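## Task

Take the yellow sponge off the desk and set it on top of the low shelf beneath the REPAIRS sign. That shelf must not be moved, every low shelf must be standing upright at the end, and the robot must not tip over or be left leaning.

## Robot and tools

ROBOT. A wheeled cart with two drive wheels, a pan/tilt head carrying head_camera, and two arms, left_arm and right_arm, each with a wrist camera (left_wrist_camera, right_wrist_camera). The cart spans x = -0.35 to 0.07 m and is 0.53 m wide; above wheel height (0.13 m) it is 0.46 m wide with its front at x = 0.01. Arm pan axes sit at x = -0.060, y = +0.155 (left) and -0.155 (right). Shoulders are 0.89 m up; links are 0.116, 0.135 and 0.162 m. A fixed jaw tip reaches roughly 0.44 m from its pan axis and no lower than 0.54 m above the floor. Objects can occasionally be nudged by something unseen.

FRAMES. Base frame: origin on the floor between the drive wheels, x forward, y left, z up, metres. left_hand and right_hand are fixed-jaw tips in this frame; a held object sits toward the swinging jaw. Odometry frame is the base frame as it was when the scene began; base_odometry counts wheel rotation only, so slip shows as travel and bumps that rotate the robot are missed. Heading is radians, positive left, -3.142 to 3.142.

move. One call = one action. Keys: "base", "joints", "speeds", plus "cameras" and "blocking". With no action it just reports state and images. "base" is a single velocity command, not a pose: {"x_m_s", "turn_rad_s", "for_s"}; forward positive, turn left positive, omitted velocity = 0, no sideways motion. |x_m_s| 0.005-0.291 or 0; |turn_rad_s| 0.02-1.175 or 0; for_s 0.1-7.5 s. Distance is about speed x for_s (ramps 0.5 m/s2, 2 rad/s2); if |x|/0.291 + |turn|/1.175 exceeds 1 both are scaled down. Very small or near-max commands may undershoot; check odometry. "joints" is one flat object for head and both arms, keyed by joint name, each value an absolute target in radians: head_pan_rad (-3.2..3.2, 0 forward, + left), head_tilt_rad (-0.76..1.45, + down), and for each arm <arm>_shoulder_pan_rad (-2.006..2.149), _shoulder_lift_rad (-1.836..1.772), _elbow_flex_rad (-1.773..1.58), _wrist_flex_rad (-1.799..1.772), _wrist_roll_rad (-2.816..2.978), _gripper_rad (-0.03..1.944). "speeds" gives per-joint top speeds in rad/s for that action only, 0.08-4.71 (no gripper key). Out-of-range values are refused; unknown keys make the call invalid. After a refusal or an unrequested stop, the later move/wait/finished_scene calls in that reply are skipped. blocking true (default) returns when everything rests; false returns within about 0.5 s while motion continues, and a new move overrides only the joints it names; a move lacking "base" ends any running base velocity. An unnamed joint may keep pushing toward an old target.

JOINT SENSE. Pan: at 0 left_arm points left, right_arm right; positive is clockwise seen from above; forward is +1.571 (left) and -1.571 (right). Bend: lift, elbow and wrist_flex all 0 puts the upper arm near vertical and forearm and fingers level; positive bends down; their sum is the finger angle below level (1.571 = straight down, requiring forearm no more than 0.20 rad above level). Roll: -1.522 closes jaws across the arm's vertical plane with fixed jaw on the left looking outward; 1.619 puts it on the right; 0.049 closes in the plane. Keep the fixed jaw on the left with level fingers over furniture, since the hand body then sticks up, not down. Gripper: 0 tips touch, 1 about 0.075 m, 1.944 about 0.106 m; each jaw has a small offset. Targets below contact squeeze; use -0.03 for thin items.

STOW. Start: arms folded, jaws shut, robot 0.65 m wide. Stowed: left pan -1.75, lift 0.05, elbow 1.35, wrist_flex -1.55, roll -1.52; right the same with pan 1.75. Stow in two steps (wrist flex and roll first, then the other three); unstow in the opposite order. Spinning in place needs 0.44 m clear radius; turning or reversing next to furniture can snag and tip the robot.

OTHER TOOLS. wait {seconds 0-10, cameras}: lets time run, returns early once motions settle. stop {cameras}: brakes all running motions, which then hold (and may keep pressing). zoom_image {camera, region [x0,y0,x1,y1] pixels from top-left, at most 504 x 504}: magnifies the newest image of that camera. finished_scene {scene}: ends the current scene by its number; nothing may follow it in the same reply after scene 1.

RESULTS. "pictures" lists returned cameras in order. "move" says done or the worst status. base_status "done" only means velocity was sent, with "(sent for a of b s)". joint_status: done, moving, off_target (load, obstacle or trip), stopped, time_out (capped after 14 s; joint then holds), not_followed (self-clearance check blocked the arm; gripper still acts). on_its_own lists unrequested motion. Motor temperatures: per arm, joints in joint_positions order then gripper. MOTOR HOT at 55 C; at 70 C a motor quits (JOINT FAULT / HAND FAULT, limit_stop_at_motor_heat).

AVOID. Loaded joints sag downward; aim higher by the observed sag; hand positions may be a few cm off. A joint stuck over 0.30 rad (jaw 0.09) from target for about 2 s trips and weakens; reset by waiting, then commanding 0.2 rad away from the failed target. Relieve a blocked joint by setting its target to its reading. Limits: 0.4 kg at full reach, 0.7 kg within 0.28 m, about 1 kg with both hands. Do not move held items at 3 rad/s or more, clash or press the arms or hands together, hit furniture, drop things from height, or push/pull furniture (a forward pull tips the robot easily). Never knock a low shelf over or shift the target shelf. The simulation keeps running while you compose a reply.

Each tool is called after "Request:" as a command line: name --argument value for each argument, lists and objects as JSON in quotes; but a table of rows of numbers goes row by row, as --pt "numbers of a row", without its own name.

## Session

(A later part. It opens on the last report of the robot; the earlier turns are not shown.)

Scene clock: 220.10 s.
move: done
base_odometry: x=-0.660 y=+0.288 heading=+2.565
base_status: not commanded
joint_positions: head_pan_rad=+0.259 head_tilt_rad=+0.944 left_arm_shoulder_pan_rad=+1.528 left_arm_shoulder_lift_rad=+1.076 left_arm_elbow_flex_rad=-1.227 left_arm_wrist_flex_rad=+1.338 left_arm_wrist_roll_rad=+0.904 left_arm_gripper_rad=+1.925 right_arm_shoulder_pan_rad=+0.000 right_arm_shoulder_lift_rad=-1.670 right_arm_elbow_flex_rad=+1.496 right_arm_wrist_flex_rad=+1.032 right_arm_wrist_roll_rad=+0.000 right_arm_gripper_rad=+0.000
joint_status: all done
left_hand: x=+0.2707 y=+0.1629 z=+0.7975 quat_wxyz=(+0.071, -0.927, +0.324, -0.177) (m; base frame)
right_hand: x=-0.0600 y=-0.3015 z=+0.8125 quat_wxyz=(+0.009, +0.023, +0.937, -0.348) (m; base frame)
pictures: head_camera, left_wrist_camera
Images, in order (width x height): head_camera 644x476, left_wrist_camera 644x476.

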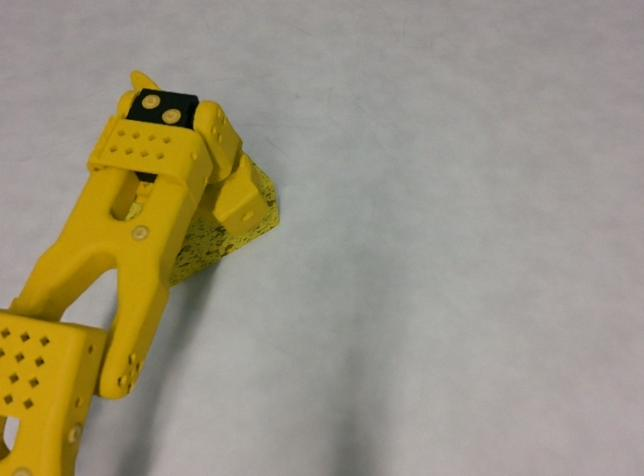

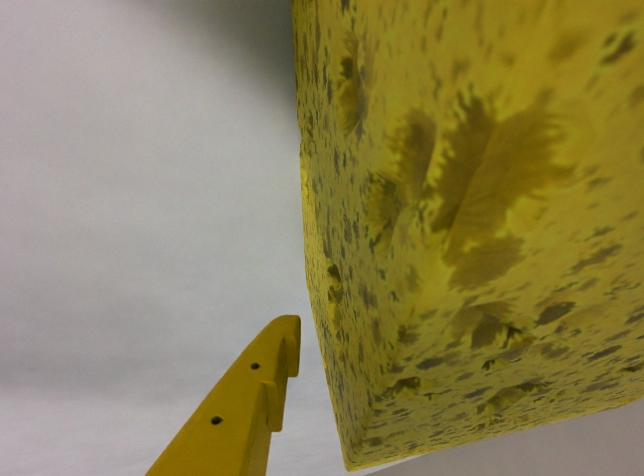

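Request:
move --joints '{"left_arm_wrist_flex_rad":1.21,"left_arm_shoulder_lift_rad":1.14,"left_arm_elbow_flex_rad":-1.16}' --speeds '{"left_arm_wrist_flex_rad":0.4,"left_arm_shoulder_lift_rad":0.2,"left_arm_elbow_flex_rad":0.2}' --cameras '["head_camera","left_wrist_camera"]'

Scene clock: 230.90 s.
move: off_target
base_odometry: x=-0.660 y=+0.288 heading=+2.565
base_status: not commanded
joint_positions: head_pan_rad=+0.259 head_tilt_rad=+0.944 left_arm_shoulder_pan_rad=+1.533 left_arm_shoulder_lift_rad=+1.090 left_arm_elbow_flex_rad=-1.179 left_arm_wrist_flex_rad=+1.249 left_arm_wrist_roll_rad=+0.904 left_arm_gripper_rad=+1.925 right_arm_shoulder_pan_rad=+0.000 right_arm_shoulder_lift_rad=-1.670 right_arm_elbow_flex_rad=+1.496 right_arm_wrist_flex_rad=+1.032 right_arm_wrist_roll_rad=+0.000 right_arm_gripper_rad=+0.000
joint_status: left_arm_wrist_flex_rad off_target (ended at +1.249, target +1.210); the others done
left_hand: x=+0.2766 y=+0.1616 z=+0.7893 quat_wxyz=(+0.075, -0.923, +0.325, -0.190) (m; base frame)
right_hand: x=-0.0600 y=-0.3015 z=+0.8125 quat_wxyz=(+0.009, +0.023, +0.937, -0.348) (m; base frame)
pictures: head_camera, left_wrist_camera
Images, in order (width x height): head_camera 644x476, left_wrist_camera 644x476.

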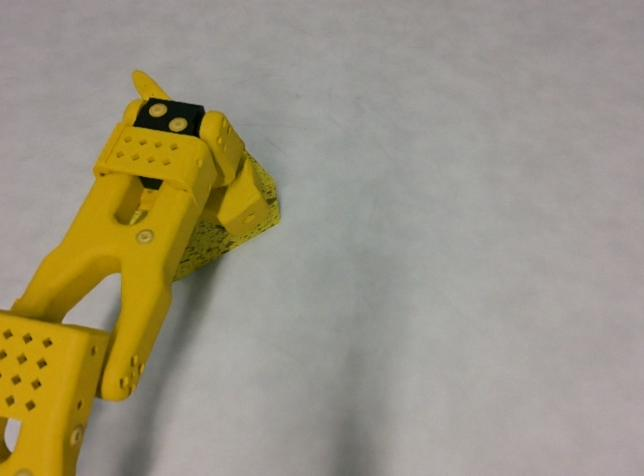

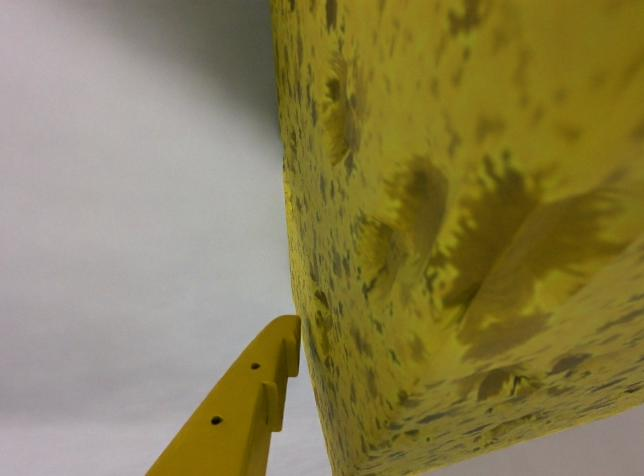

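Request:
move --joints '{"left_arm_wrist_flex_rad":1.249,"left_arm_shoulder_lift_rad":1.085,"left_arm_elbow_flex_rad":-1.179,"left_arm_gripper_rad":0.7}' --cameras '["head_camera","left_wrist_camera"]'

Scene clock: 239.23 s.
move: off_target
base_odometry: x=-0.660 y=+0.288 heading=+2.565
base_status: not commanded
joint_positions: head_pan_rad=+0.259 head_tilt_rad=+0.944 left_arm_shoulder_pan_rad=+1.528 left_arm_shoulder_lift_rad=+1.077 left_arm_elbow_flex_rad=-1.182 left_arm_wrist_flex_rad=+1.240 left_arm_wrist_roll_rad=+0.895 left_arm_gripper_rad=+0.741 right_arm_shoulder_pan_rad=-0.002 right_arm_shoulder_lift_rad=-1.670 right_arm_elbow_flex_rad=+1.496 right_arm_wrist_flex_rad=+1.032 right_arm_wrist_roll_rad=+0.000 right_arm_gripper_rad=+0.000
joint_status: left_arm_gripper_rad off_target (ended at +0.741, target +0.700); the others done
left_hand: x=+0.2795 y=+0.1633 z=+0.7943 quat_wxyz=(+0.081, -0.920, +0.326, -0.200) (m; base frame)
right_hand: x=-0.0597 y=-0.3015 z=+0.8125 quat_wxyz=(+0.009, +0.022, +0.937, -0.348) (m; base frame)
pictures: head_camera, left_wrist_camera
Images, in order (width x height): head_camera 644x476, left_wrist_camera 644x476.

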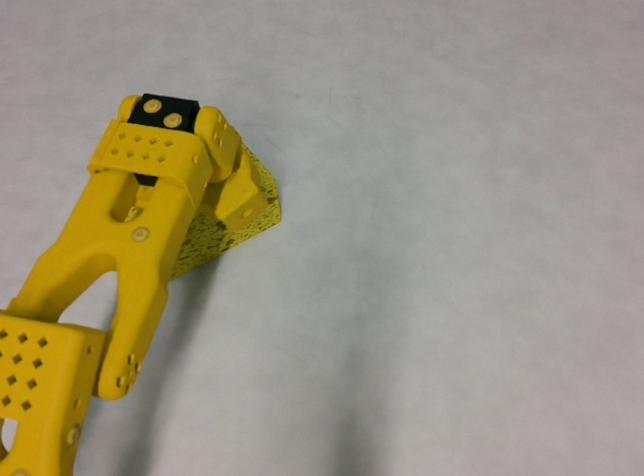

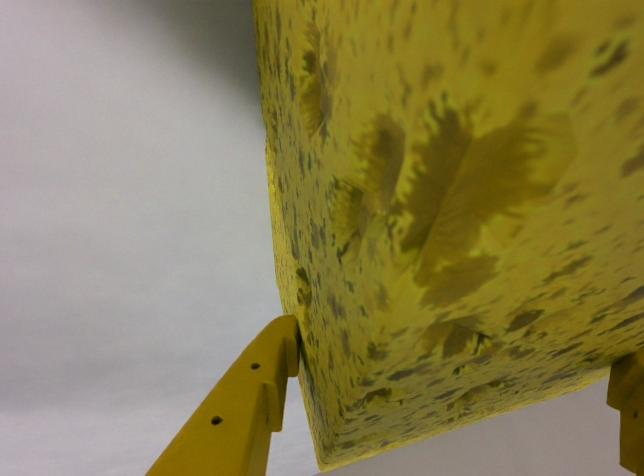

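Request:
move --joints '{"left_arm_gripper_rad":0.64}'

Request:
move --joints '{"left_arm_wrist_flex_rad":1.35,"left_arm_shoulder_lift_rad":0.75,"left_arm_elbow_flex_rad":-1.1}' --speeds '{"left_arm_wrist_flex_rad":0.3,"left_arm_shoulder_lift_rad":0.3,"left_arm_elbow_flex_rad":0.3}' --cameras '["head_camera","left_wrist_camera"]'

Scene clock: 246.37 s.
move: off_target
base_odometry: x=-0.660 y=+0.288 heading=+2.565
base_status: not commanded
joint_positions: head_pan_rad=+0.259 head_tilt_rad=+0.944 left_arm_shoulder_pan_rad=+1.528 left_arm_shoulder_lift_rad=+1.074 left_arm_elbow_flex_rad=-1.185 left_arm_wrist_flex_rad=+1.240 left_arm_wrist_roll_rad=+0.895 left_arm_gripper_rad=+0.689 right_arm_shoulder_pan_rad=+0.000 right_arm_shoulder_lift_rad=-1.670 right_arm_elbow_flex_rad=+1.496 right_arm_wrist_flex_rad=+1.032 right_arm_wrist_roll_rad=+0.000 right_arm_gripper_rad=+0.000
joint_status: left_arm_gripper_rad off_target (ended at +0.689, target +0.640)
left_hand: x=+0.2802 y=+0.1633 z=+0.7958 quat_wxyz=(+0.082, -0.920, +0.326, -0.203) (m; base frame)
right_hand: x=-0.0600 y=-0.3015 z=+0.8125 quat_wxyz=(+0.009, +0.023, +0.937, -0.348) (m; base frame)
pictures: none

Scene clock: 247.97 s.
move: done
base_odometry: x=-0.660 y=+0.288 heading=+2.565
base_status: not commanded
joint_positions: head_pan_rad=+0.259 head_tilt_rad=+0.944 left_arm_shoulder_pan_rad=+1.528 left_arm_shoulder_lift_rad=+0.818 left_arm_elbow_flex_rad=-1.099 left_arm_wrist_flex_rad=+1.350 left_arm_wrist_roll_rad=+0.895 left_arm_gripper_rad=+0.646 right_arm_shoulder_pan_rad=+0.000 right_arm_shoulder_lift_rad=-1.670 right_arm_elbow_flex_rad=+1.496 right_arm_wrist_flex_rad=+1.032 right_arm_wrist_roll_rad=+0.000 right_arm_gripper_rad=+0.000
joint_status: all done
on_its_own: left_arm_gripper_rad moved -0.043 to your old target +0.640
left_hand: x=+0.2726 y=+0.1630 z=+0.8498 quat_wxyz=(+0.093, -0.913, +0.324, -0.230) (m; base frame)
right_hand: x=-0.0600 y=-0.3015 z=+0.8125 quat_wxyz=(+0.009, +0.023, +0.937, -0.348) (m; base frame)
pictures: head_camera, left_wrist_camera
Images, in order (width x height): head_camera 644x476, left_wrist_camera 644x476.

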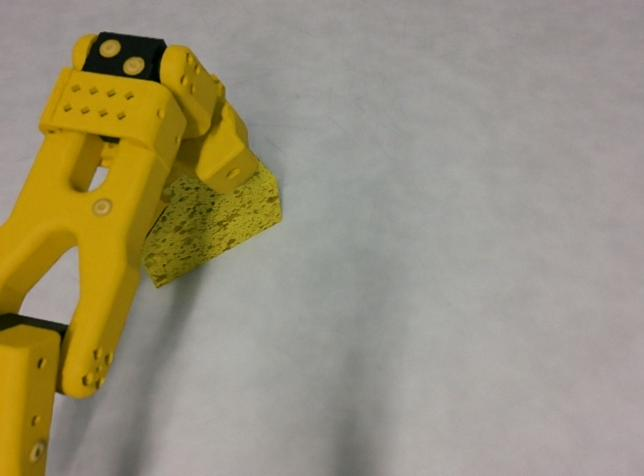

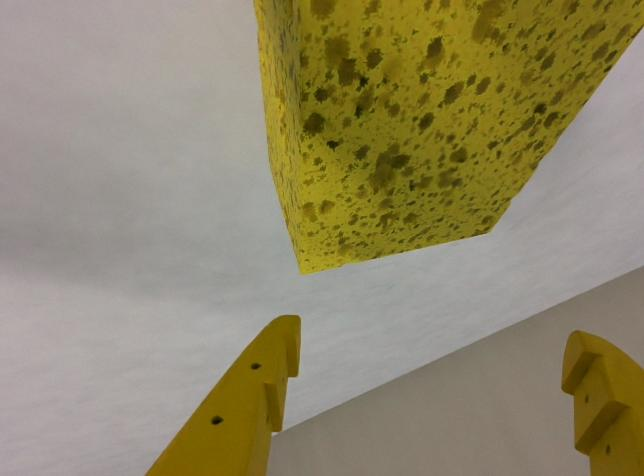

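Request:
move --joints '{"left_arm_gripper_rad":1.94}'

Request:
move --joints '{"left_arm_wrist_flex_rad":1.26,"left_arm_shoulder_lift_rad":1.085,"left_arm_elbow_flex_rad":-1.19}' --speeds '{"left_arm_wrist_flex_rad":0.3,"left_arm_shoulder_lift_rad":0.3,"left_arm_elbow_flex_rad":0.3}'

Request:
move --joints '{"left_arm_gripper_rad":0.62}'

Request:
move --base '{"x_m_s":-0.05,"for_s":1.5}'

Request:
move --joints '{"left_arm_gripper_rad":1.94}'

Request:
move --joints '{"left_arm_wrist_flex_rad":1.55,"left_arm_shoulder_lift_rad":0.6,"left_arm_elbow_flex_rad":-0.9}' --cameras '["head_camera","left_wrist_camera"]'

Scene clock: 272.17 s.
move: done
base_odometry: x=-0.660 y=+0.288 heading=+2.565
base_status: not commanded
joint_positions: head_pan_rad=+0.259 head_tilt_rad=+0.944 left_arm_shoulder_pan_rad=+1.528 left_arm_shoulder_lift_rad=+0.818 left_arm_elbow_flex_rad=-1.099 left_arm_wrist_flex_rad=+1.350 left_arm_wrist_roll_rad=+0.895 left_arm_gripper_rad=+1.925 right_arm_shoulder_pan_rad=+0.000 right_arm_shoulder_lift_rad=-1.670 right_arm_elbow_flex_rad=+1.496 right_arm_wrist_flex_rad=+1.032 right_arm_wrist_roll_rad=+0.000 right_arm_gripper_rad=+0.000
joint_status: all done
left_hand: x=+0.2726 y=+0.1630 z=+0.8498 quat_wxyz=(+0.093, -0.913, +0.324, -0.230) (m; base frame)
right_hand: x=-0.0600 y=-0.3015 z=+0.8125 quat_wxyz=(+0.009, +0.023, +0.937, -0.348) (m; base frame)
pictures: none

Scene clock: 273.73 s.
move: done
base_odometry: x=-0.660 y=+0.288 heading=+2.565
base_status: not commanded
joint_positions: head_pan_rad=+0.259 head_tilt_rad=+0.944 left_arm_shoulder_pan_rad=+1.528 left_arm_shoulder_lift_rad=+1.096 left_arm_elbow_flex_rad=-1.158 left_arm_wrist_flex_rad=+1.269 left_arm_wrist_roll_rad=+0.895 left_arm_gripper_rad=+1.925 right_arm_shoulder_pan_rad=+0.000 right_arm_shoulder_lift_rad=-1.670 right_arm_elbow_flex_rad=+1.496 right_arm_wrist_flex_rad=+1.032 right_arm_wrist_roll_rad=+0.000 right_arm_gripper_rad=+0.000
joint_status: all done
left_hand: x=+0.2700 y=+0.1629 z=+0.7823 quat_wxyz=(+0.068, -0.927, +0.329, -0.168) (m; base frame)
right_hand: x=-0.0600 y=-0.3015 z=+0.8125 quat_wxyz=(+0.009, +0.023, +0.937, -0.348) (m; base frame)
pictures: none

Scene clock: 275.00 s.
move: off_target
base_odometry: x=-0.660 y=+0.288 heading=+2.565
base_status: not commanded
joint_positions: head_pan_rad=+0.259 head_tilt_rad=+0.944 left_arm_shoulder_pan_rad=+1.525 left_arm_shoulder_lift_rad=+1.073 left_arm_elbow_flex_rad=-1.198 left_arm_wrist_flex_rad=+1.257 left_arm_wrist_roll_rad=+0.895 left_arm_gripper_rad=+0.660 right_arm_shoulder_pan_rad=-0.002 right_arm_shoulder_lift_rad=-1.670 right_arm_elbow_flex_rad=+1.496 right_arm_wrist_flex_rad=+1.032 right_arm_wrist_roll_rad=+0.000 right_arm_gripper_rad=+0.000
joint_status: left_arm_gripper_rad off_target (ended at +0.660, target +0.620)
left_hand: x=+0.2794 y=+0.1643 z=+0.7976 quat_wxyz=(+0.082, -0.920, +0.325, -0.202) (m; base frame)
right_hand: x=-0.0597 y=-0.3015 z=+0.8125 quat_wxyz=(+0.009, +0.022, +0.937, -0.348) (m; base frame)
pictures: none

Scene clock: 277.33 s.
move: done
base_odometry: x=-0.596 y=+0.247 heading=+2.565
base_status: done (sent for 1.5 of 1.5 s)
joint_positions: head_pan_rad=+0.259 head_tilt_rad=+0.944 left_arm_shoulder_pan_rad=+1.540 left_arm_shoulder_lift_rad=+1.071 left_arm_elbow_flex_rad=-1.204 left_arm_wrist_flex_rad=+1.248 left_arm_wrist_roll_rad=+0.895 left_arm_gripper_rad=+0.638 right_arm_shoulder_pan_rad=+0.003 right_arm_shoulder_lift_rad=-1.670 right_arm_elbow_flex_rad=+1.496 right_arm_wrist_flex_rad=+1.032 right_arm_wrist_roll_rad=+0.000 right_arm_gripper_rad=+0.000
joint_status: not commanded
left_hand: x=+0.2818 y=+0.1592 z=+0.7999 quat_wxyz=(+0.083, -0.916, +0.331, -0.210) (m; base frame)
right_hand: x=-0.0604 y=-0.3015 z=+0.8125 quat_wxyz=(+0.008, +0.024, +0.937, -0.348) (m; base frame)
pictures: none

Scene clock: 278.53 s.
move: done
base_odometry: x=-0.596 y=+0.247 heading=+2.565
base_status: not commanded
joint_positions: head_pan_rad=+0.259 head_tilt_rad=+0.944 left_arm_shoulder_pan_rad=+1.534 left_arm_shoulder_lift_rad=+1.099 left_arm_elbow_flex_rad=-1.188 left_arm_wrist_flex_rad=+1.261 left_arm_wrist_roll_rad=+0.895 left_arm_gripper_rad=+1.925 right_arm_shoulder_pan_rad=+0.001 right_arm_shoulder_lift_rad=-1.670 right_arm_elbow_flex_rad=+1.496 right_arm_wrist_flex_rad=+1.032 right_arm_wrist_roll_rad=+0.000 right_arm_gripper_rad=+0.000
joint_status: all done
left_hand: x=+0.2750 y=+0.1610 z=+0.7876 quat_wxyz=(+0.074, -0.923, +0.330, -0.184) (m; base frame)
right_hand: x=-0.0602 y=-0.3015 z=+0.8125 quat_wxyz=(+0.008, +0.023, +0.937, -0.348) (m; base frame)
pictures: none

Scene clock: 279.63 s.
move: done
base_odometry: x=-0.596 y=+0.247 heading=+2.565
base_status: not commanded
joint_positions: head_pan_rad=+0.259 head_tilt_rad=+0.944 left_arm_shoulder_pan_rad=+1.534 left_arm_shoulder_lift_rad=+0.665 left_arm_elbow_flex_rad=-0.898 left_arm_wrist_flex_rad=+1.545 left_arm_wrist_roll_rad=+0.895 left_arm_gripper_rad=+1.925 right_arm_shoulder_pan_rad=+0.001 right_arm_shoulder_lift_rad=-1.670 right_arm_elbow_flex_rad=+1.496 right_arm_wrist_flex_rad=+1.032 right_arm_wrist_roll_rad=+0.000 right_arm_gripper_rad=+0.000
joint_status: all done
left_hand: x=+0.2282 y=+0.1593 z=+0.8452 quat_wxyz=(+0.048, -0.934, +0.334, -0.120) (m; base frame)
right_hand: x=-0.0602 y=-0.3015 z=+0.8125 quat_wxyz=(+0.008, +0.023, +0.937, -0.348) (m; base frame)
pictures: head_camera, left_wrist_camera
Images, in order (width x height): head_camera 644x476, left_wrist_camera 644x476.

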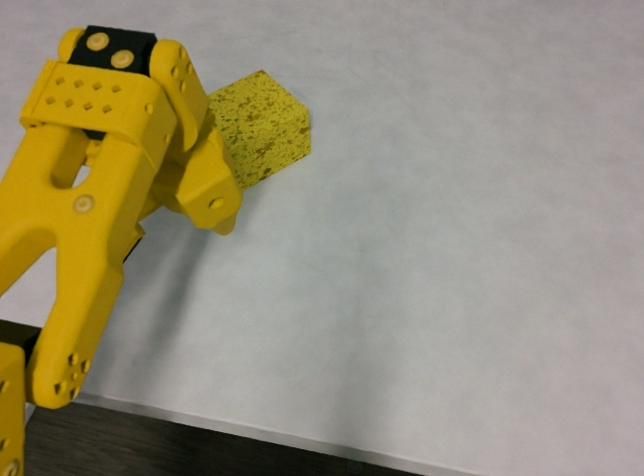

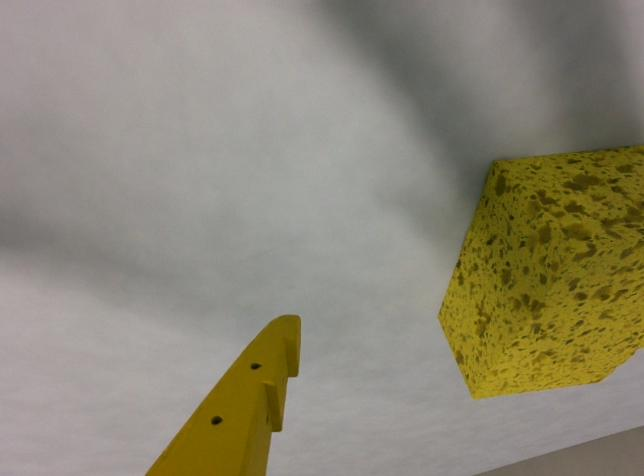

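Request:
move --joints '{"left_arm_wrist_roll_rad":0.76,"left_arm_wrist_flex_rad":1.75,"left_arm_shoulder_lift_rad":0.93,"left_arm_elbow_flex_rad":-1.36,"left_arm_shoulder_pan_rad":1.53}'

Request:
move --base '{"x_m_s":0.06,"for_s":1.5}' --cameras '["head_camera","left_wrist_camera"]'

Scene clock: 301.37 s.
move: done
base_odometry: x=-0.596 y=+0.247 heading=+2.565
base_status: not commanded
joint_positions: head_pan_rad=+0.259 head_tilt_rad=+0.944 left_arm_shoulder_pan_rad=+1.534 left_arm_shoulder_lift_rad=+0.941 left_arm_elbow_flex_rad=-1.329 left_arm_wrist_flex_rad=+1.745 left_arm_wrist_roll_rad=+0.765 left_arm_gripper_rad=+1.925 right_arm_shoulder_pan_rad=+0.003 right_arm_shoulder_lift_rad=-1.670 right_arm_elbow_flex_rad=+1.496 right_arm_wrist_flex_rad=+1.032 right_arm_wrist_roll_rad=+0.000 right_arm_gripper_rad=+0.000
joint_status: all done
left_hand: x=+0.2293 y=+0.1601 z=+0.8355 quat_wxyz=(+0.046, -0.912, +0.395, -0.097) (m; base frame)
right_hand: x=-0.0604 y=-0.3015 z=+0.8125 quat_wxyz=(+0.008, +0.024, +0.937, -0.348) (m; base frame)
pictures: none

Scene clock: 303.73 s.
move: done
base_odometry: x=-0.672 y=+0.296 heading=+2.569
base_status: done (sent for 1.5 of 1.5 s)
joint_positions: head_pan_rad=+0.259 head_tilt_rad=+0.944 left_arm_shoulder_pan_rad=+1.533 left_arm_shoulder_lift_rad=+0.942 left_arm_elbow_flex_rad=-1.329 left_arm_wrist_flex_rad=+1.745 left_arm_wrist_roll_rad=+0.765 left_arm_gripper_rad=+1.925 right_arm_shoulder_pan_rad=+0.000 right_arm_shoulder_lift_rad=-1.670 right_arm_elbow_flex_rad=+1.496 right_arm_wrist_flex_rad=+1.032 right_arm_wrist_roll_rad=+0.000 right_arm_gripper_rad=+0.000
joint_status: not commanded
left_hand: x=+0.2292 y=+0.1605 z=+0.8351 quat_wxyz=(+0.046, -0.913, +0.395, -0.096) (m; base frame)
right_hand: x=-0.0600 y=-0.3015 z=+0.8125 quat_wxyz=(+0.009, +0.023, +0.937, -0.348) (m; base frame)
pictures: head_camera, left_wrist_camera
Images, in order (width x height): head_camera 644x476, left_wrist_camera 644x476.

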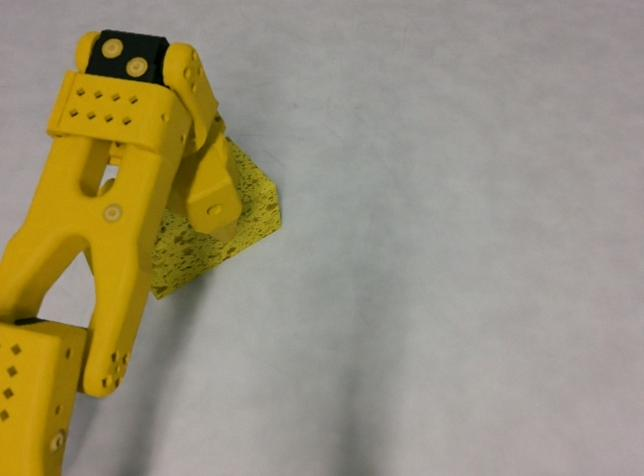

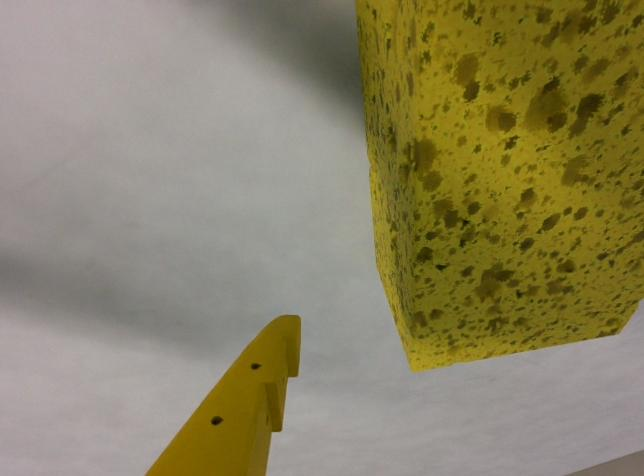

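Request:
move --joints '{"left_arm_wrist_flex_rad":1.4,"left_arm_shoulder_lift_rad":1.06,"left_arm_elbow_flex_rad":-1.12,"left_arm_shoulder_pan_rad":1.51}' --speeds '{"left_arm_wrist_flex_rad":0.55,"left_arm_shoulder_lift_rad":0.2,"left_arm_elbow_flex_rad":0.4}' --cameras '["head_camera","left_wrist_camera"]'

Scene clock: 315.33 s.
move: done
base_odometry: x=-0.672 y=+0.296 heading=+2.569
base_status: not commanded
joint_positions: head_pan_rad=+0.259 head_tilt_rad=+0.944 left_arm_shoulder_pan_rad=+1.516 left_arm_shoulder_lift_rad=+1.074 left_arm_elbow_flex_rad=-1.118 left_arm_wrist_flex_rad=+1.407 left_arm_wrist_roll_rad=+0.765 left_arm_gripper_rad=+1.925 right_arm_shoulder_pan_rad=+0.000 right_arm_shoulder_lift_rad=-1.670 right_arm_elbow_flex_rad=+1.496 right_arm_wrist_flex_rad=+1.032 right_arm_wrist_roll_rad=+0.000 right_arm_gripper_rad=+0.000
joint_status: all done
left_hand: x=+0.2444 y=+0.1662 z=+0.7758 quat_wxyz=(+0.045, -0.916, +0.387, -0.093) (m; base frame)
right_hand: x=-0.0600 y=-0.3015 z=+0.8125 quat_wxyz=(+0.009, +0.023, +0.937, -0.348) (m; base frame)
pictures: head_camera, left_wrist_camera
Images, in order (width x height): head_camera 644x476, left_wrist_camera 644x476.

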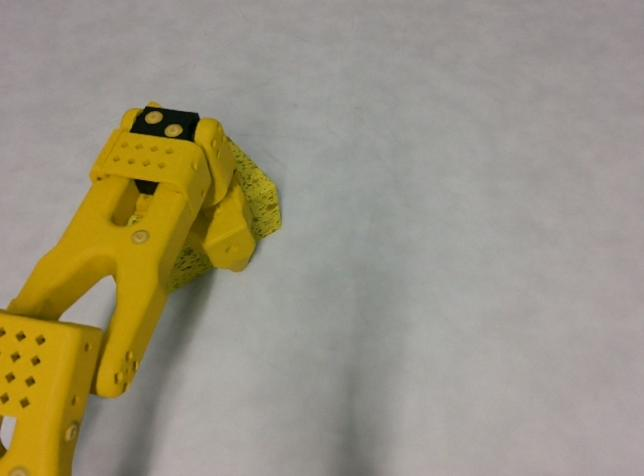

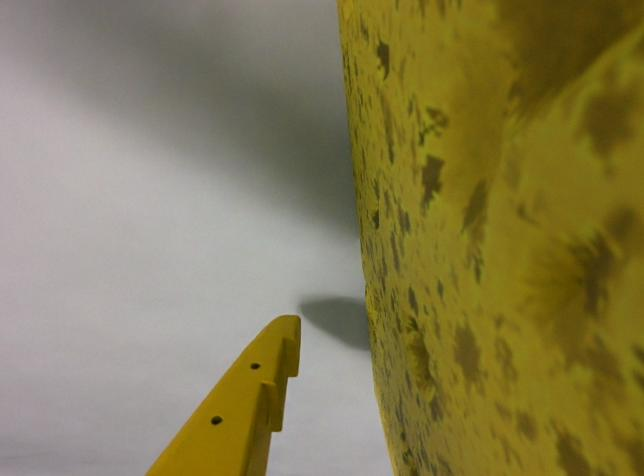

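Request:
move --joints '{"left_arm_gripper_rad":0.7}'

Request:
move --joints '{"left_arm_gripper_rad":0.55}' --cameras '["head_camera","left_wrist_camera"]'

Scene clock: 323.17 s.
move: off_target
base_odometry: x=-0.672 y=+0.296 heading=+2.569
base_status: not commanded
joint_positions: head_pan_rad=+0.259 head_tilt_rad=+0.944 left_arm_shoulder_pan_rad=+1.505 left_arm_shoulder_lift_rad=+1.025 left_arm_elbow_flex_rad=-1.141 left_arm_wrist_flex_rad=+1.390 left_arm_wrist_roll_rad=+0.756 left_arm_gripper_rad=+0.767 right_arm_shoulder_pan_rad=+0.000 right_arm_shoulder_lift_rad=-1.670 right_arm_elbow_flex_rad=+1.496 right_arm_wrist_flex_rad=+1.032 right_arm_wrist_roll_rad=+0.000 right_arm_gripper_rad=+0.000
joint_status: left_arm_gripper_rad off_target (ended at +0.767, target +0.700)
left_hand: x=+0.2555 y=+0.1703 z=+0.7939 quat_wxyz=(+0.066, -0.911, +0.384, -0.132) (m; base frame)
right_hand: x=-0.0600 y=-0.3015 z=+0.8125 quat_wxyz=(+0.009, +0.023, +0.937, -0.348) (m; base frame)
pictures: none

Scene clock: 323.80 s.
move: off_target
base_odometry: x=-0.672 y=+0.296 heading=+2.569
base_status: not commanded
joint_positions: head_pan_rad=+0.259 head_tilt_rad=+0.944 left_arm_shoulder_pan_rad=+1.505 left_arm_shoulder_lift_rad=+1.010 left_arm_elbow_flex_rad=-1.147 left_arm_wrist_flex_rad=+1.390 left_arm_wrist_roll_rad=+0.756 left_arm_gripper_rad=+0.630 right_arm_shoulder_pan_rad=+0.000 right_arm_shoulder_lift_rad=-1.670 right_arm_elbow_flex_rad=+1.496 right_arm_wrist_flex_rad=+1.032 right_arm_wrist_roll_rad=+0.000 right_arm_gripper_rad=+0.000
joint_status: left_arm_gripper_rad off_target (ended at +0.631, target +0.550)
left_hand: x=+0.2578 y=+0.1705 z=+0.7994 quat_wxyz=(+0.071, -0.910, +0.384, -0.141) (m; base frame)
right_hand: x=-0.0600 y=-0.3015 z=+0.8125 quat_wxyz=(+0.009, +0.023, +0.937, -0.348) (m; base frame)
pictures: head_camera, left_wrist_camera
Images, in order (width x height): head_camera 644x476, left_wrist_camera 644x476.

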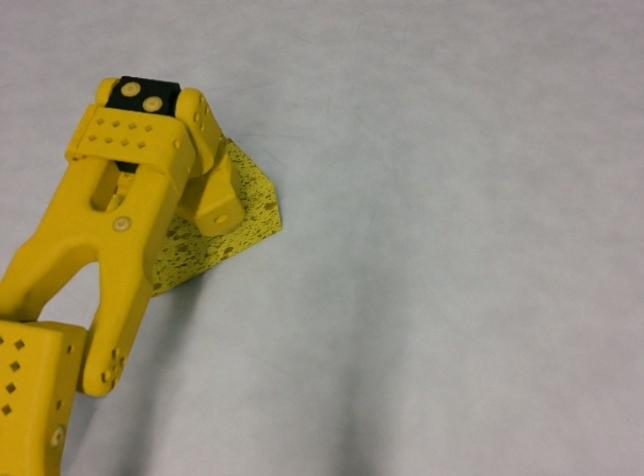

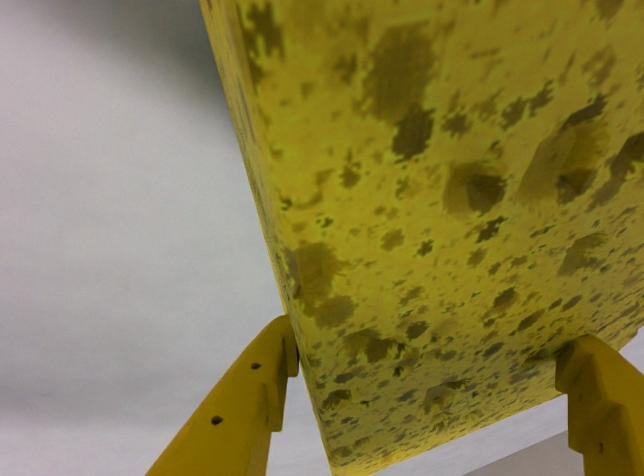

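Request:
move --joints '{"left_arm_gripper_rad":0.53,"left_arm_shoulder_lift_rad":0.8}' --speeds '{"left_arm_shoulder_lift_rad":0.15}' --cameras '["head_camera","left_wrist_camera"]'

Scene clock: 345.87 s.
move: done
base_odometry: x=-0.672 y=+0.296 heading=+2.569
base_status: not commanded
joint_positions: head_pan_rad=+0.259 head_tilt_rad=+0.944 left_arm_shoulder_pan_rad=+1.507 left_arm_shoulder_lift_rad=+0.869 left_arm_elbow_flex_rad=-1.119 left_arm_wrist_flex_rad=+1.406 left_arm_wrist_roll_rad=+0.762 left_arm_gripper_rad=+0.535 right_arm_shoulder_pan_rad=+0.000 right_arm_shoulder_lift_rad=-1.670 right_arm_elbow_flex_rad=+1.496 right_arm_wrist_flex_rad=+1.032 right_arm_wrist_roll_rad=+0.000 right_arm_gripper_rad=+0.000
joint_status: all done
left_hand: x=+0.2630 y=+0.1703 z=+0.8346 quat_wxyz=(+0.092, -0.902, +0.378, -0.185) (m; base frame)
right_hand: x=-0.0600 y=-0.3015 z=+0.8125 quat_wxyz=(+0.009, +0.023, +0.937, -0.348) (m; base frame)
pictures: head_camera, left_wrist_camera
Images, in order (width x height): head_camera 644x476, left_wrist_camera 644x476.

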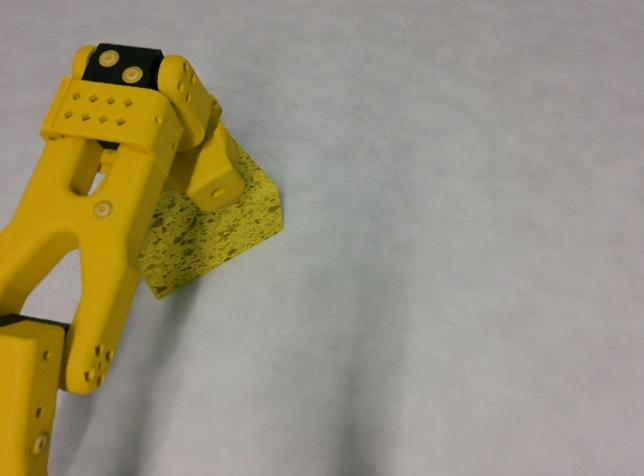

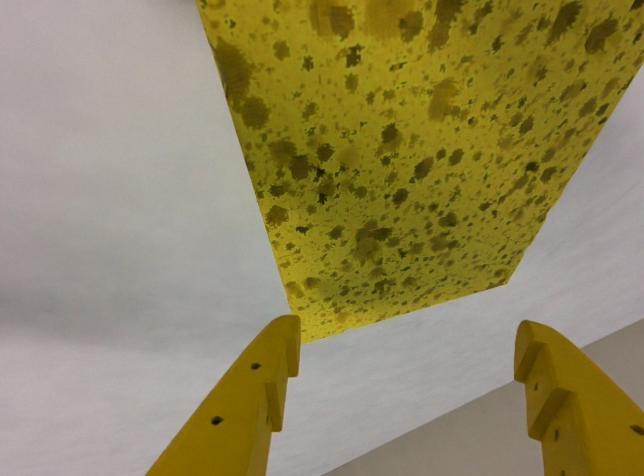

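Request:
move --joints '{"left_arm_shoulder_lift_rad":0.35,"left_arm_elbow_flex_rad":-0.6,"left_arm_wrist_flex_rad":1.7,"left_arm_wrist_roll_rad":1.619,"left_arm_gripper_rad":0.0,"left_arm_shoulder_pan_rad":1.6}'

Request:
move --joints '{"left_arm_shoulder_lift_rad":0.7,"left_arm_elbow_flex_rad":-0.6,"left_arm_wrist_flex_rad":1.45}' --speeds '{"left_arm_shoulder_lift_rad":0.3}' --cameras '["head_camera","left_wrist_camera"]'

Scene clock: 383.27 s.
move: done
base_odometry: x=-0.672 y=+0.296 heading=+2.569
base_status: not commanded
joint_positions: head_pan_rad=+0.259 head_tilt_rad=+0.944 left_arm_shoulder_pan_rad=+1.595 left_arm_shoulder_lift_rad=+0.407 left_arm_elbow_flex_rad=-0.599 left_arm_wrist_flex_rad=+1.692 left_arm_wrist_roll_rad=+1.611 left_arm_gripper_rad=+0.006 right_arm_shoulder_pan_rad=+0.000 right_arm_shoulder_lift_rad=-1.670 right_arm_elbow_flex_rad=+1.496 right_arm_wrist_flex_rad=+1.032 right_arm_wrist_roll_rad=+0.000 right_arm_gripper_rad=+0.000
joint_status: all done
left_hand: x=+0.1833 y=+0.1409 z=+0.8570 quat_wxyz=(+0.000, -0.999, +0.016, -0.035) (m; base frame)
right_hand: x=-0.0600 y=-0.3015 z=+0.8125 quat_wxyz=(+0.009, +0.023, +0.937, -0.348) (m; base frame)
pictures: none

Scene clock: 385.00 s.
move: done
base_odometry: x=-0.672 y=+0.296 heading=+2.569
base_status: not commanded
joint_positions: head_pan_rad=+0.259 head_tilt_rad=+0.944 left_arm_shoulder_pan_rad=+1.595 left_arm_shoulder_lift_rad=+0.711 left_arm_elbow_flex_rad=-0.599 left_arm_wrist_flex_rad=+1.453 left_arm_wrist_roll_rad=+1.611 left_arm_gripper_rad=+0.006 right_arm_shoulder_pan_rad=+0.000 right_arm_shoulder_lift_rad=-1.670 right_arm_elbow_flex_rad=+1.496 right_arm_wrist_flex_rad=+1.032 right_arm_wrist_roll_rad=+0.000 right_arm_gripper_rad=+0.000
joint_status: all done
left_hand: x=+0.2006 y=+0.1405 z=+0.7907 quat_wxyz=(+0.000, -1.000, +0.016, -0.003) (m; base frame)
right_hand: x=-0.0600 y=-0.3015 z=+0.8125 quat_wxyz=(+0.009, +0.023, +0.937, -0.348) (m; base frame)
pictures: head_camera, left_wrist_camera
Images, in order (width x height): head_camera 644x476, left_wrist_camera 644x476.

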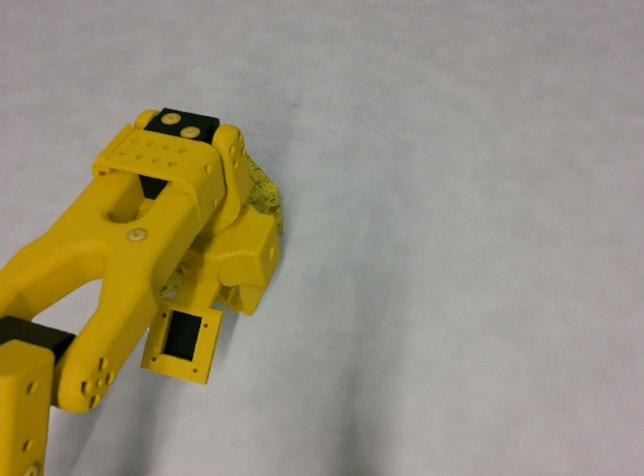

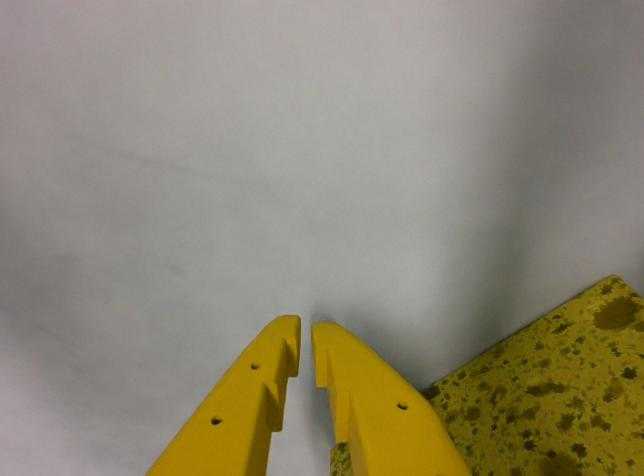

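Request:
move --joints '{"left_arm_shoulder_pan_rad":1.15}' --speeds '{"left_arm_shoulder_pan_rad":0.2}' --cameras '["head_camera","left_wrist_camera"]'

Scene clock: 393.13 s.
move: done
base_odometry: x=-0.672 y=+0.296 heading=+2.569
base_status: not commanded
joint_positions: head_pan_rad=+0.259 head_tilt_rad=+0.944 left_arm_shoulder_pan_rad=+1.155 left_arm_shoulder_lift_rad=+0.711 left_arm_elbow_flex_rad=-0.599 left_arm_wrist_flex_rad=+1.445 left_arm_wrist_roll_rad=+1.611 left_arm_gripper_rad=+0.006 right_arm_shoulder_pan_rad=+0.000 right_arm_shoulder_lift_rad=-1.670 right_arm_elbow_flex_rad=+1.496 right_arm_wrist_flex_rad=+1.032 right_arm_wrist_roll_rad=+0.000 right_arm_gripper_rad=+0.000
joint_status: all done
left_hand: x=+0.1830 y=+0.2534 z=+0.7907 quat_wxyz=(+0.001, -0.979, -0.202, -0.007) (m; base frame)
right_hand: x=-0.0600 y=-0.3015 z=+0.8125 quat_wxyz=(+0.009, +0.023, +0.937, -0.348) (m; base frame)
pictures: head_camera, left_wrist_camera
Images, in order (width x height): head_camera 644x476, left_wrist_camera 644x476.

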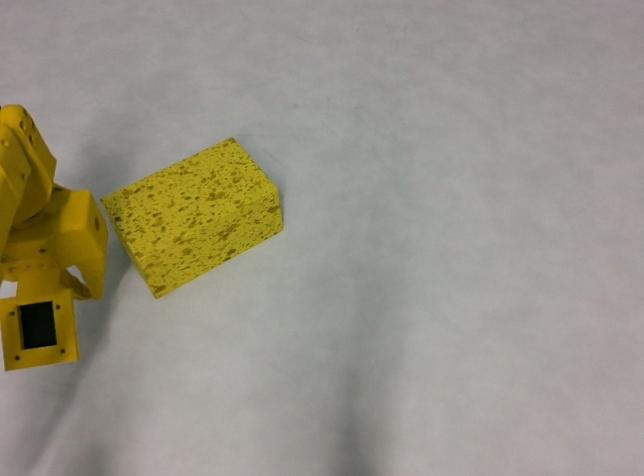

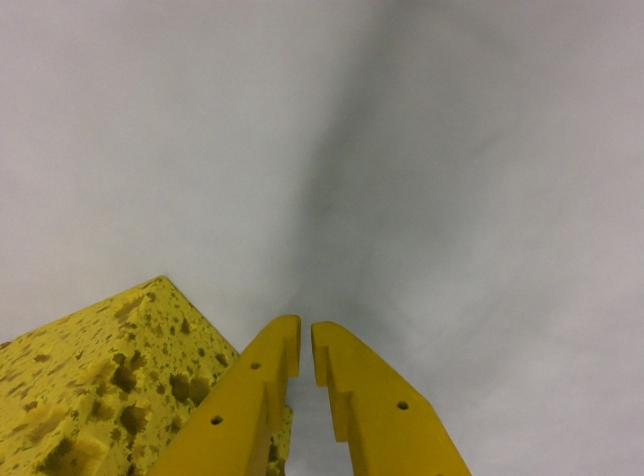

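Request:
move --joints '{"left_arm_shoulder_pan_rad":1.6}'

Request:
move --joints '{"left_arm_shoulder_lift_rad":0.93,"left_arm_elbow_flex_rad":-0.99,"left_arm_wrist_flex_rad":1.48}' --speeds '{"left_arm_shoulder_lift_rad":0.3,"left_arm_elbow_flex_rad":0.6}'

Request:
move --joints '{"left_arm_shoulder_pan_rad":1.15}' --speeds '{"left_arm_shoulder_pan_rad":0.2}' --cameras '["head_camera","left_wrist_camera"]'

Scene clock: 416.23 s.
move: done
base_odometry: x=-0.672 y=+0.296 heading=+2.569
base_status: not commanded
joint_positions: head_pan_rad=+0.259 head_tilt_rad=+0.944 left_arm_shoulder_pan_rad=+1.594 left_arm_shoulder_lift_rad=+0.711 left_arm_elbow_flex_rad=-0.599 left_arm_wrist_flex_rad=+1.444 left_arm_wrist_roll_rad=+1.611 left_arm_gripper_rad=+0.006 right_arm_shoulder_pan_rad=+0.000 right_arm_shoulder_lift_rad=-1.670 right_arm_elbow_flex_rad=+1.496 right_arm_wrist_flex_rad=+1.032 right_arm_wrist_roll_rad=+0.000 right_arm_gripper_rad=+0.000
joint_status: all done
left_hand: x=+0.2021 y=+0.1409 z=+0.7907 quat_wxyz=(+0.000, -1.000, +0.016, -0.008) (m; base frame)
right_hand: x=-0.0600 y=-0.3015 z=+0.8125 quat_wxyz=(+0.009, +0.023, +0.937, -0.348) (m; base frame)
pictures: none

Scene clock: 417.50 s.
move: done
base_odometry: x=-0.672 y=+0.296 heading=+2.569
base_status: not commanded
joint_positions: head_pan_rad=+0.259 head_tilt_rad=+0.944 left_arm_shoulder_pan_rad=+1.594 left_arm_shoulder_lift_rad=+0.941 left_arm_elbow_flex_rad=-0.958 left_arm_wrist_flex_rad=+1.475 left_arm_wrist_roll_rad=+1.611 left_arm_gripper_rad=+0.006 right_arm_shoulder_pan_rad=+0.000 right_arm_shoulder_lift_rad=-1.670 right_arm_elbow_flex_rad=+1.496 right_arm_wrist_flex_rad=+1.032 right_arm_wrist_roll_rad=+0.000 right_arm_gripper_rad=+0.000
joint_status: all done
left_hand: x=+0.2307 y=+0.1402 z=+0.7857 quat_wxyz=(+0.000, -0.998, +0.016, -0.057) (m; base frame)
right_hand: x=-0.0600 y=-0.3015 z=+0.8125 quat_wxyz=(+0.009, +0.023, +0.937, -0.348) (m; base frame)
pictures: none

Scene clock: 420.27 s.
move: done
base_odometry: x=-0.672 y=+0.296 heading=+2.569
base_status: not commanded
joint_positions: head_pan_rad=+0.259 head_tilt_rad=+0.944 left_arm_shoulder_pan_rad=+1.148 left_arm_shoulder_lift_rad=+0.941 left_arm_elbow_flex_rad=-0.958 left_arm_wrist_flex_rad=+1.485 left_arm_wrist_roll_rad=+1.611 left_arm_gripper_rad=+0.006 right_arm_shoulder_pan_rad=+0.000 right_arm_shoulder_lift_rad=-1.670 right_arm_elbow_flex_rad=+1.496 right_arm_wrist_flex_rad=+1.032 right_arm_wrist_roll_rad=+0.000 right_arm_gripper_rad=+0.000
joint_status: all done
left_hand: x=+0.2071 y=+0.2665 z=+0.7856 quat_wxyz=(+0.011, -0.977, -0.206, -0.050) (m; base frame)
right_hand: x=-0.0600 y=-0.3015 z=+0.8125 quat_wxyz=(+0.009, +0.023, +0.937, -0.348) (m; base frame)
pictures: head_camera, left_wrist_camera
Images, in order (width x height): head_camera 644x476, left_wrist_camera 644x476.

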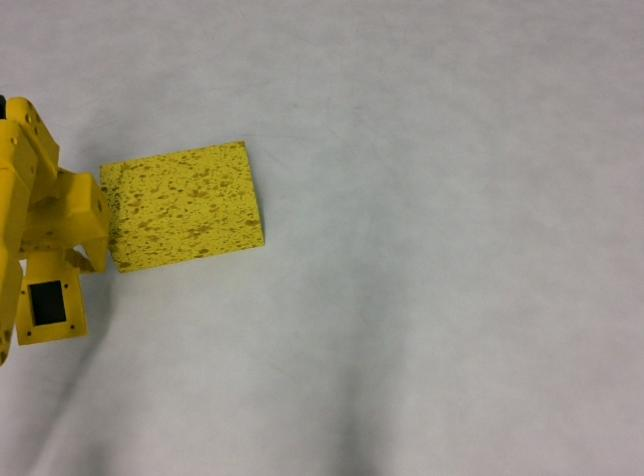

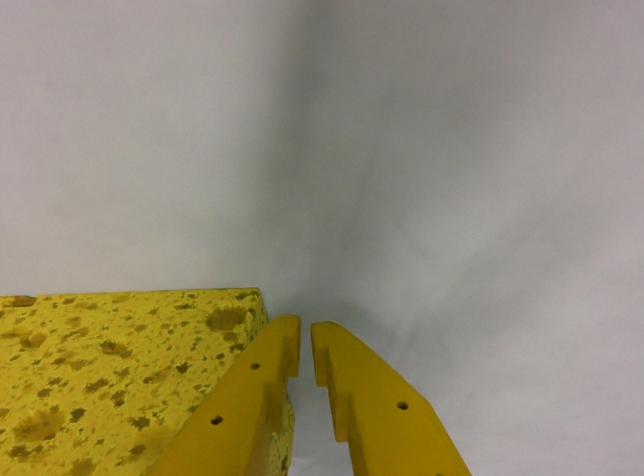

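Request:
move --joints '{"left_arm_shoulder_lift_rad":0.35,"left_arm_elbow_flex_rad":-0.95,"left_arm_wrist_flex_rad":1.3}'

Request:
move --joints '{"left_arm_shoulder_pan_rad":1.35,"left_arm_wrist_roll_rad":-2.79,"left_arm_gripper_rad":1.5}'

Request:
move --joints '{"left_arm_shoulder_lift_rad":0.86,"left_arm_elbow_flex_rad":-1.16,"left_arm_wrist_flex_rad":1.1}' --speeds '{"left_arm_shoulder_lift_rad":0.5}' --cameras '["head_camera","left_wrist_camera"]'

Scene clock: 453.53 s.
move: done
base_odometry: x=-0.672 y=+0.296 heading=+2.569
base_status: not commanded
joint_positions: head_pan_rad=+0.259 head_tilt_rad=+0.944 left_arm_shoulder_pan_rad=+1.148 left_arm_shoulder_lift_rad=+0.409 left_arm_elbow_flex_rad=-0.947 left_arm_wrist_flex_rad=+1.310 left_arm_wrist_roll_rad=+1.611 left_arm_gripper_rad=+0.006 right_arm_shoulder_pan_rad=+0.000 right_arm_shoulder_lift_rad=-1.670 right_arm_elbow_flex_rad=+1.496 right_arm_wrist_flex_rad=+1.032 right_arm_wrist_roll_rad=+0.000 right_arm_gripper_rad=+0.000
joint_status: all done
left_hand: x=+0.2434 y=+0.2828 z=+0.9481 quat_wxyz=(+0.083, -0.901, -0.190, -0.380) (m; base frame)
right_hand: x=-0.0600 y=-0.3015 z=+0.8125 quat_wxyz=(+0.009, +0.023, +0.937, -0.348) (m; base frame)
pictures: none

Scene clock: 457.70 s.
move: done
base_odometry: x=-0.672 y=+0.296 heading=+2.569
base_status: not commanded
joint_positions: head_pan_rad=+0.259 head_tilt_rad=+0.944 left_arm_shoulder_pan_rad=+1.344 left_arm_shoulder_lift_rad=+0.409 left_arm_elbow_flex_rad=-0.947 left_arm_wrist_flex_rad=+1.310 left_arm_wrist_roll_rad=-2.785 left_arm_gripper_rad=+1.493 right_arm_shoulder_pan_rad=+0.000 right_arm_shoulder_lift_rad=-1.670 right_arm_elbow_flex_rad=+1.496 right_arm_wrist_flex_rad=+1.032 right_arm_wrist_roll_rad=+0.000 right_arm_gripper_rad=+0.000
joint_status: all done
left_hand: x=+0.2651 y=+0.2326 z=+0.9533 quat_wxyz=(+0.286, +0.456, +0.800, +0.264) (m; base frame)
right_hand: x=-0.0600 y=-0.3015 z=+0.8125 quat_wxyz=(+0.009, +0.023, +0.937, -0.348) (m; base frame)
pictures: none

Scene clock: 459.23 s.
move: done
base_odometry: x=-0.672 y=+0.296 heading=+2.569
base_status: not commanded
joint_positions: head_pan_rad=+0.259 head_tilt_rad=+0.944 left_arm_shoulder_pan_rad=+1.344 left_arm_shoulder_lift_rad=+0.875 left_arm_elbow_flex_rad=-1.125 left_arm_wrist_flex_rad=+1.111 left_arm_wrist_roll_rad=-2.785 left_arm_gripper_rad=+1.493 right_arm_shoulder_pan_rad=+0.000 right_arm_shoulder_lift_rad=-1.670 right_arm_elbow_flex_rad=+1.496 right_arm_wrist_flex_rad=+1.032 right_arm_wrist_roll_rad=+0.000 right_arm_gripper_rad=+0.000
joint_status: all done
left_hand: x=+0.3043 y=+0.2416 z=+0.8663 quat_wxyz=(+0.256, +0.464, +0.815, +0.236) (m; base frame)
right_hand: x=-0.0600 y=-0.3015 z=+0.8125 quat_wxyz=(+0.009, +0.023, +0.937, -0.348) (m; base frame)
pictures: head_camera, left_wrist_camera
Images, in order (width x height): head_camera 644x476, left_wrist_camera 644x476.

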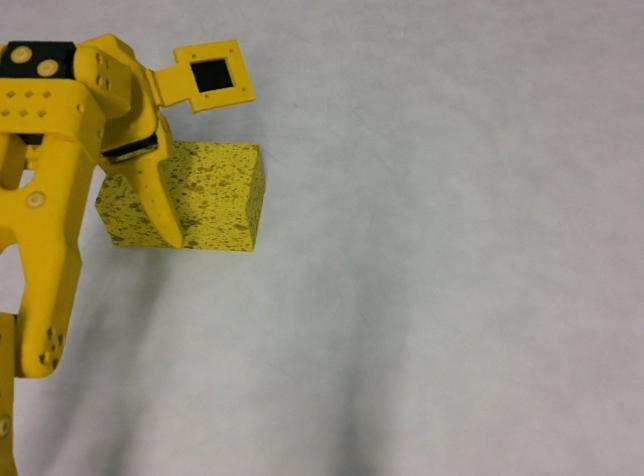

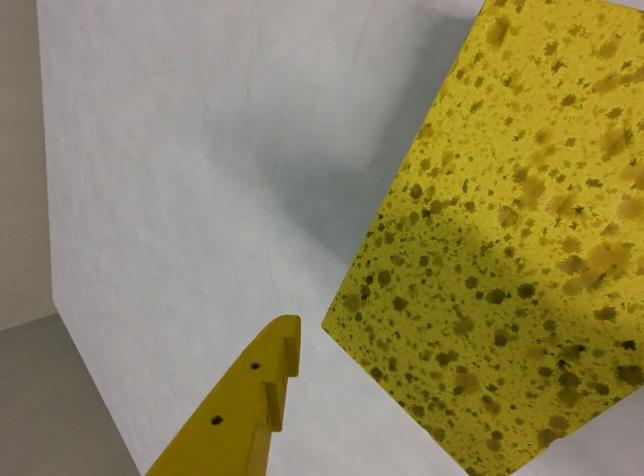

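Request:
move --joints '{"left_arm_shoulder_lift_rad":0.96,"left_arm_elbow_flex_rad":-1.3,"left_arm_wrist_flex_rad":0.9,"left_arm_shoulder_pan_rad":1.41,"left_arm_wrist_roll_rad":-2.81,"left_arm_gripper_rad":1.94}' --cameras '["head_camera","left_wrist_camera"]'

Scene clock: 477.90 s.
move: done
base_odometry: x=-0.672 y=+0.296 heading=+2.569
base_status: not commanded
joint_positions: head_pan_rad=+0.259 head_tilt_rad=+0.944 left_arm_shoulder_pan_rad=+1.407 left_arm_shoulder_lift_rad=+0.976 left_arm_elbow_flex_rad=-1.265 left_arm_wrist_flex_rad=+0.913 left_arm_wrist_roll_rad=-2.806 left_arm_gripper_rad=+1.925 right_arm_shoulder_pan_rad=+0.000 right_arm_shoulder_lift_rad=-1.670 right_arm_elbow_flex_rad=+1.496 right_arm_wrist_flex_rad=+1.032 right_arm_wrist_roll_rad=+0.000 right_arm_gripper_rad=+0.000
joint_status: all done
left_hand: x=+0.3360 y=+0.2228 z=+0.8895 quat_wxyz=(+0.341, +0.473, +0.754, +0.302) (m; base frame)
right_hand: x=-0.0600 y=-0.3015 z=+0.8125 quat_wxyz=(+0.009, +0.023, +0.937, -0.348) (m; base frame)
pictures: head_camera, left_wrist_camera
Images, in order (width x height): head_camera 644x476, left_wrist_camera 644x476.

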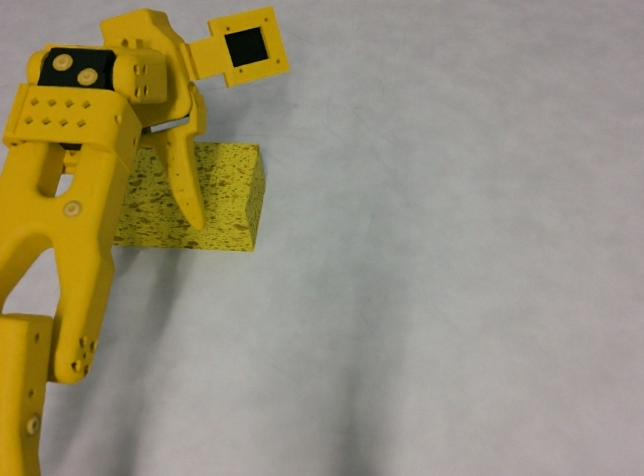

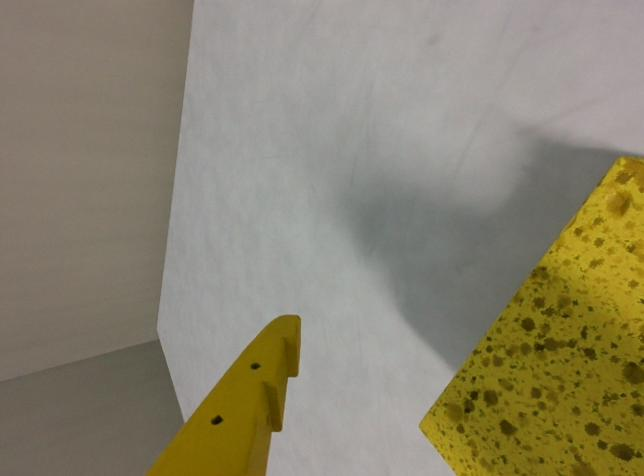

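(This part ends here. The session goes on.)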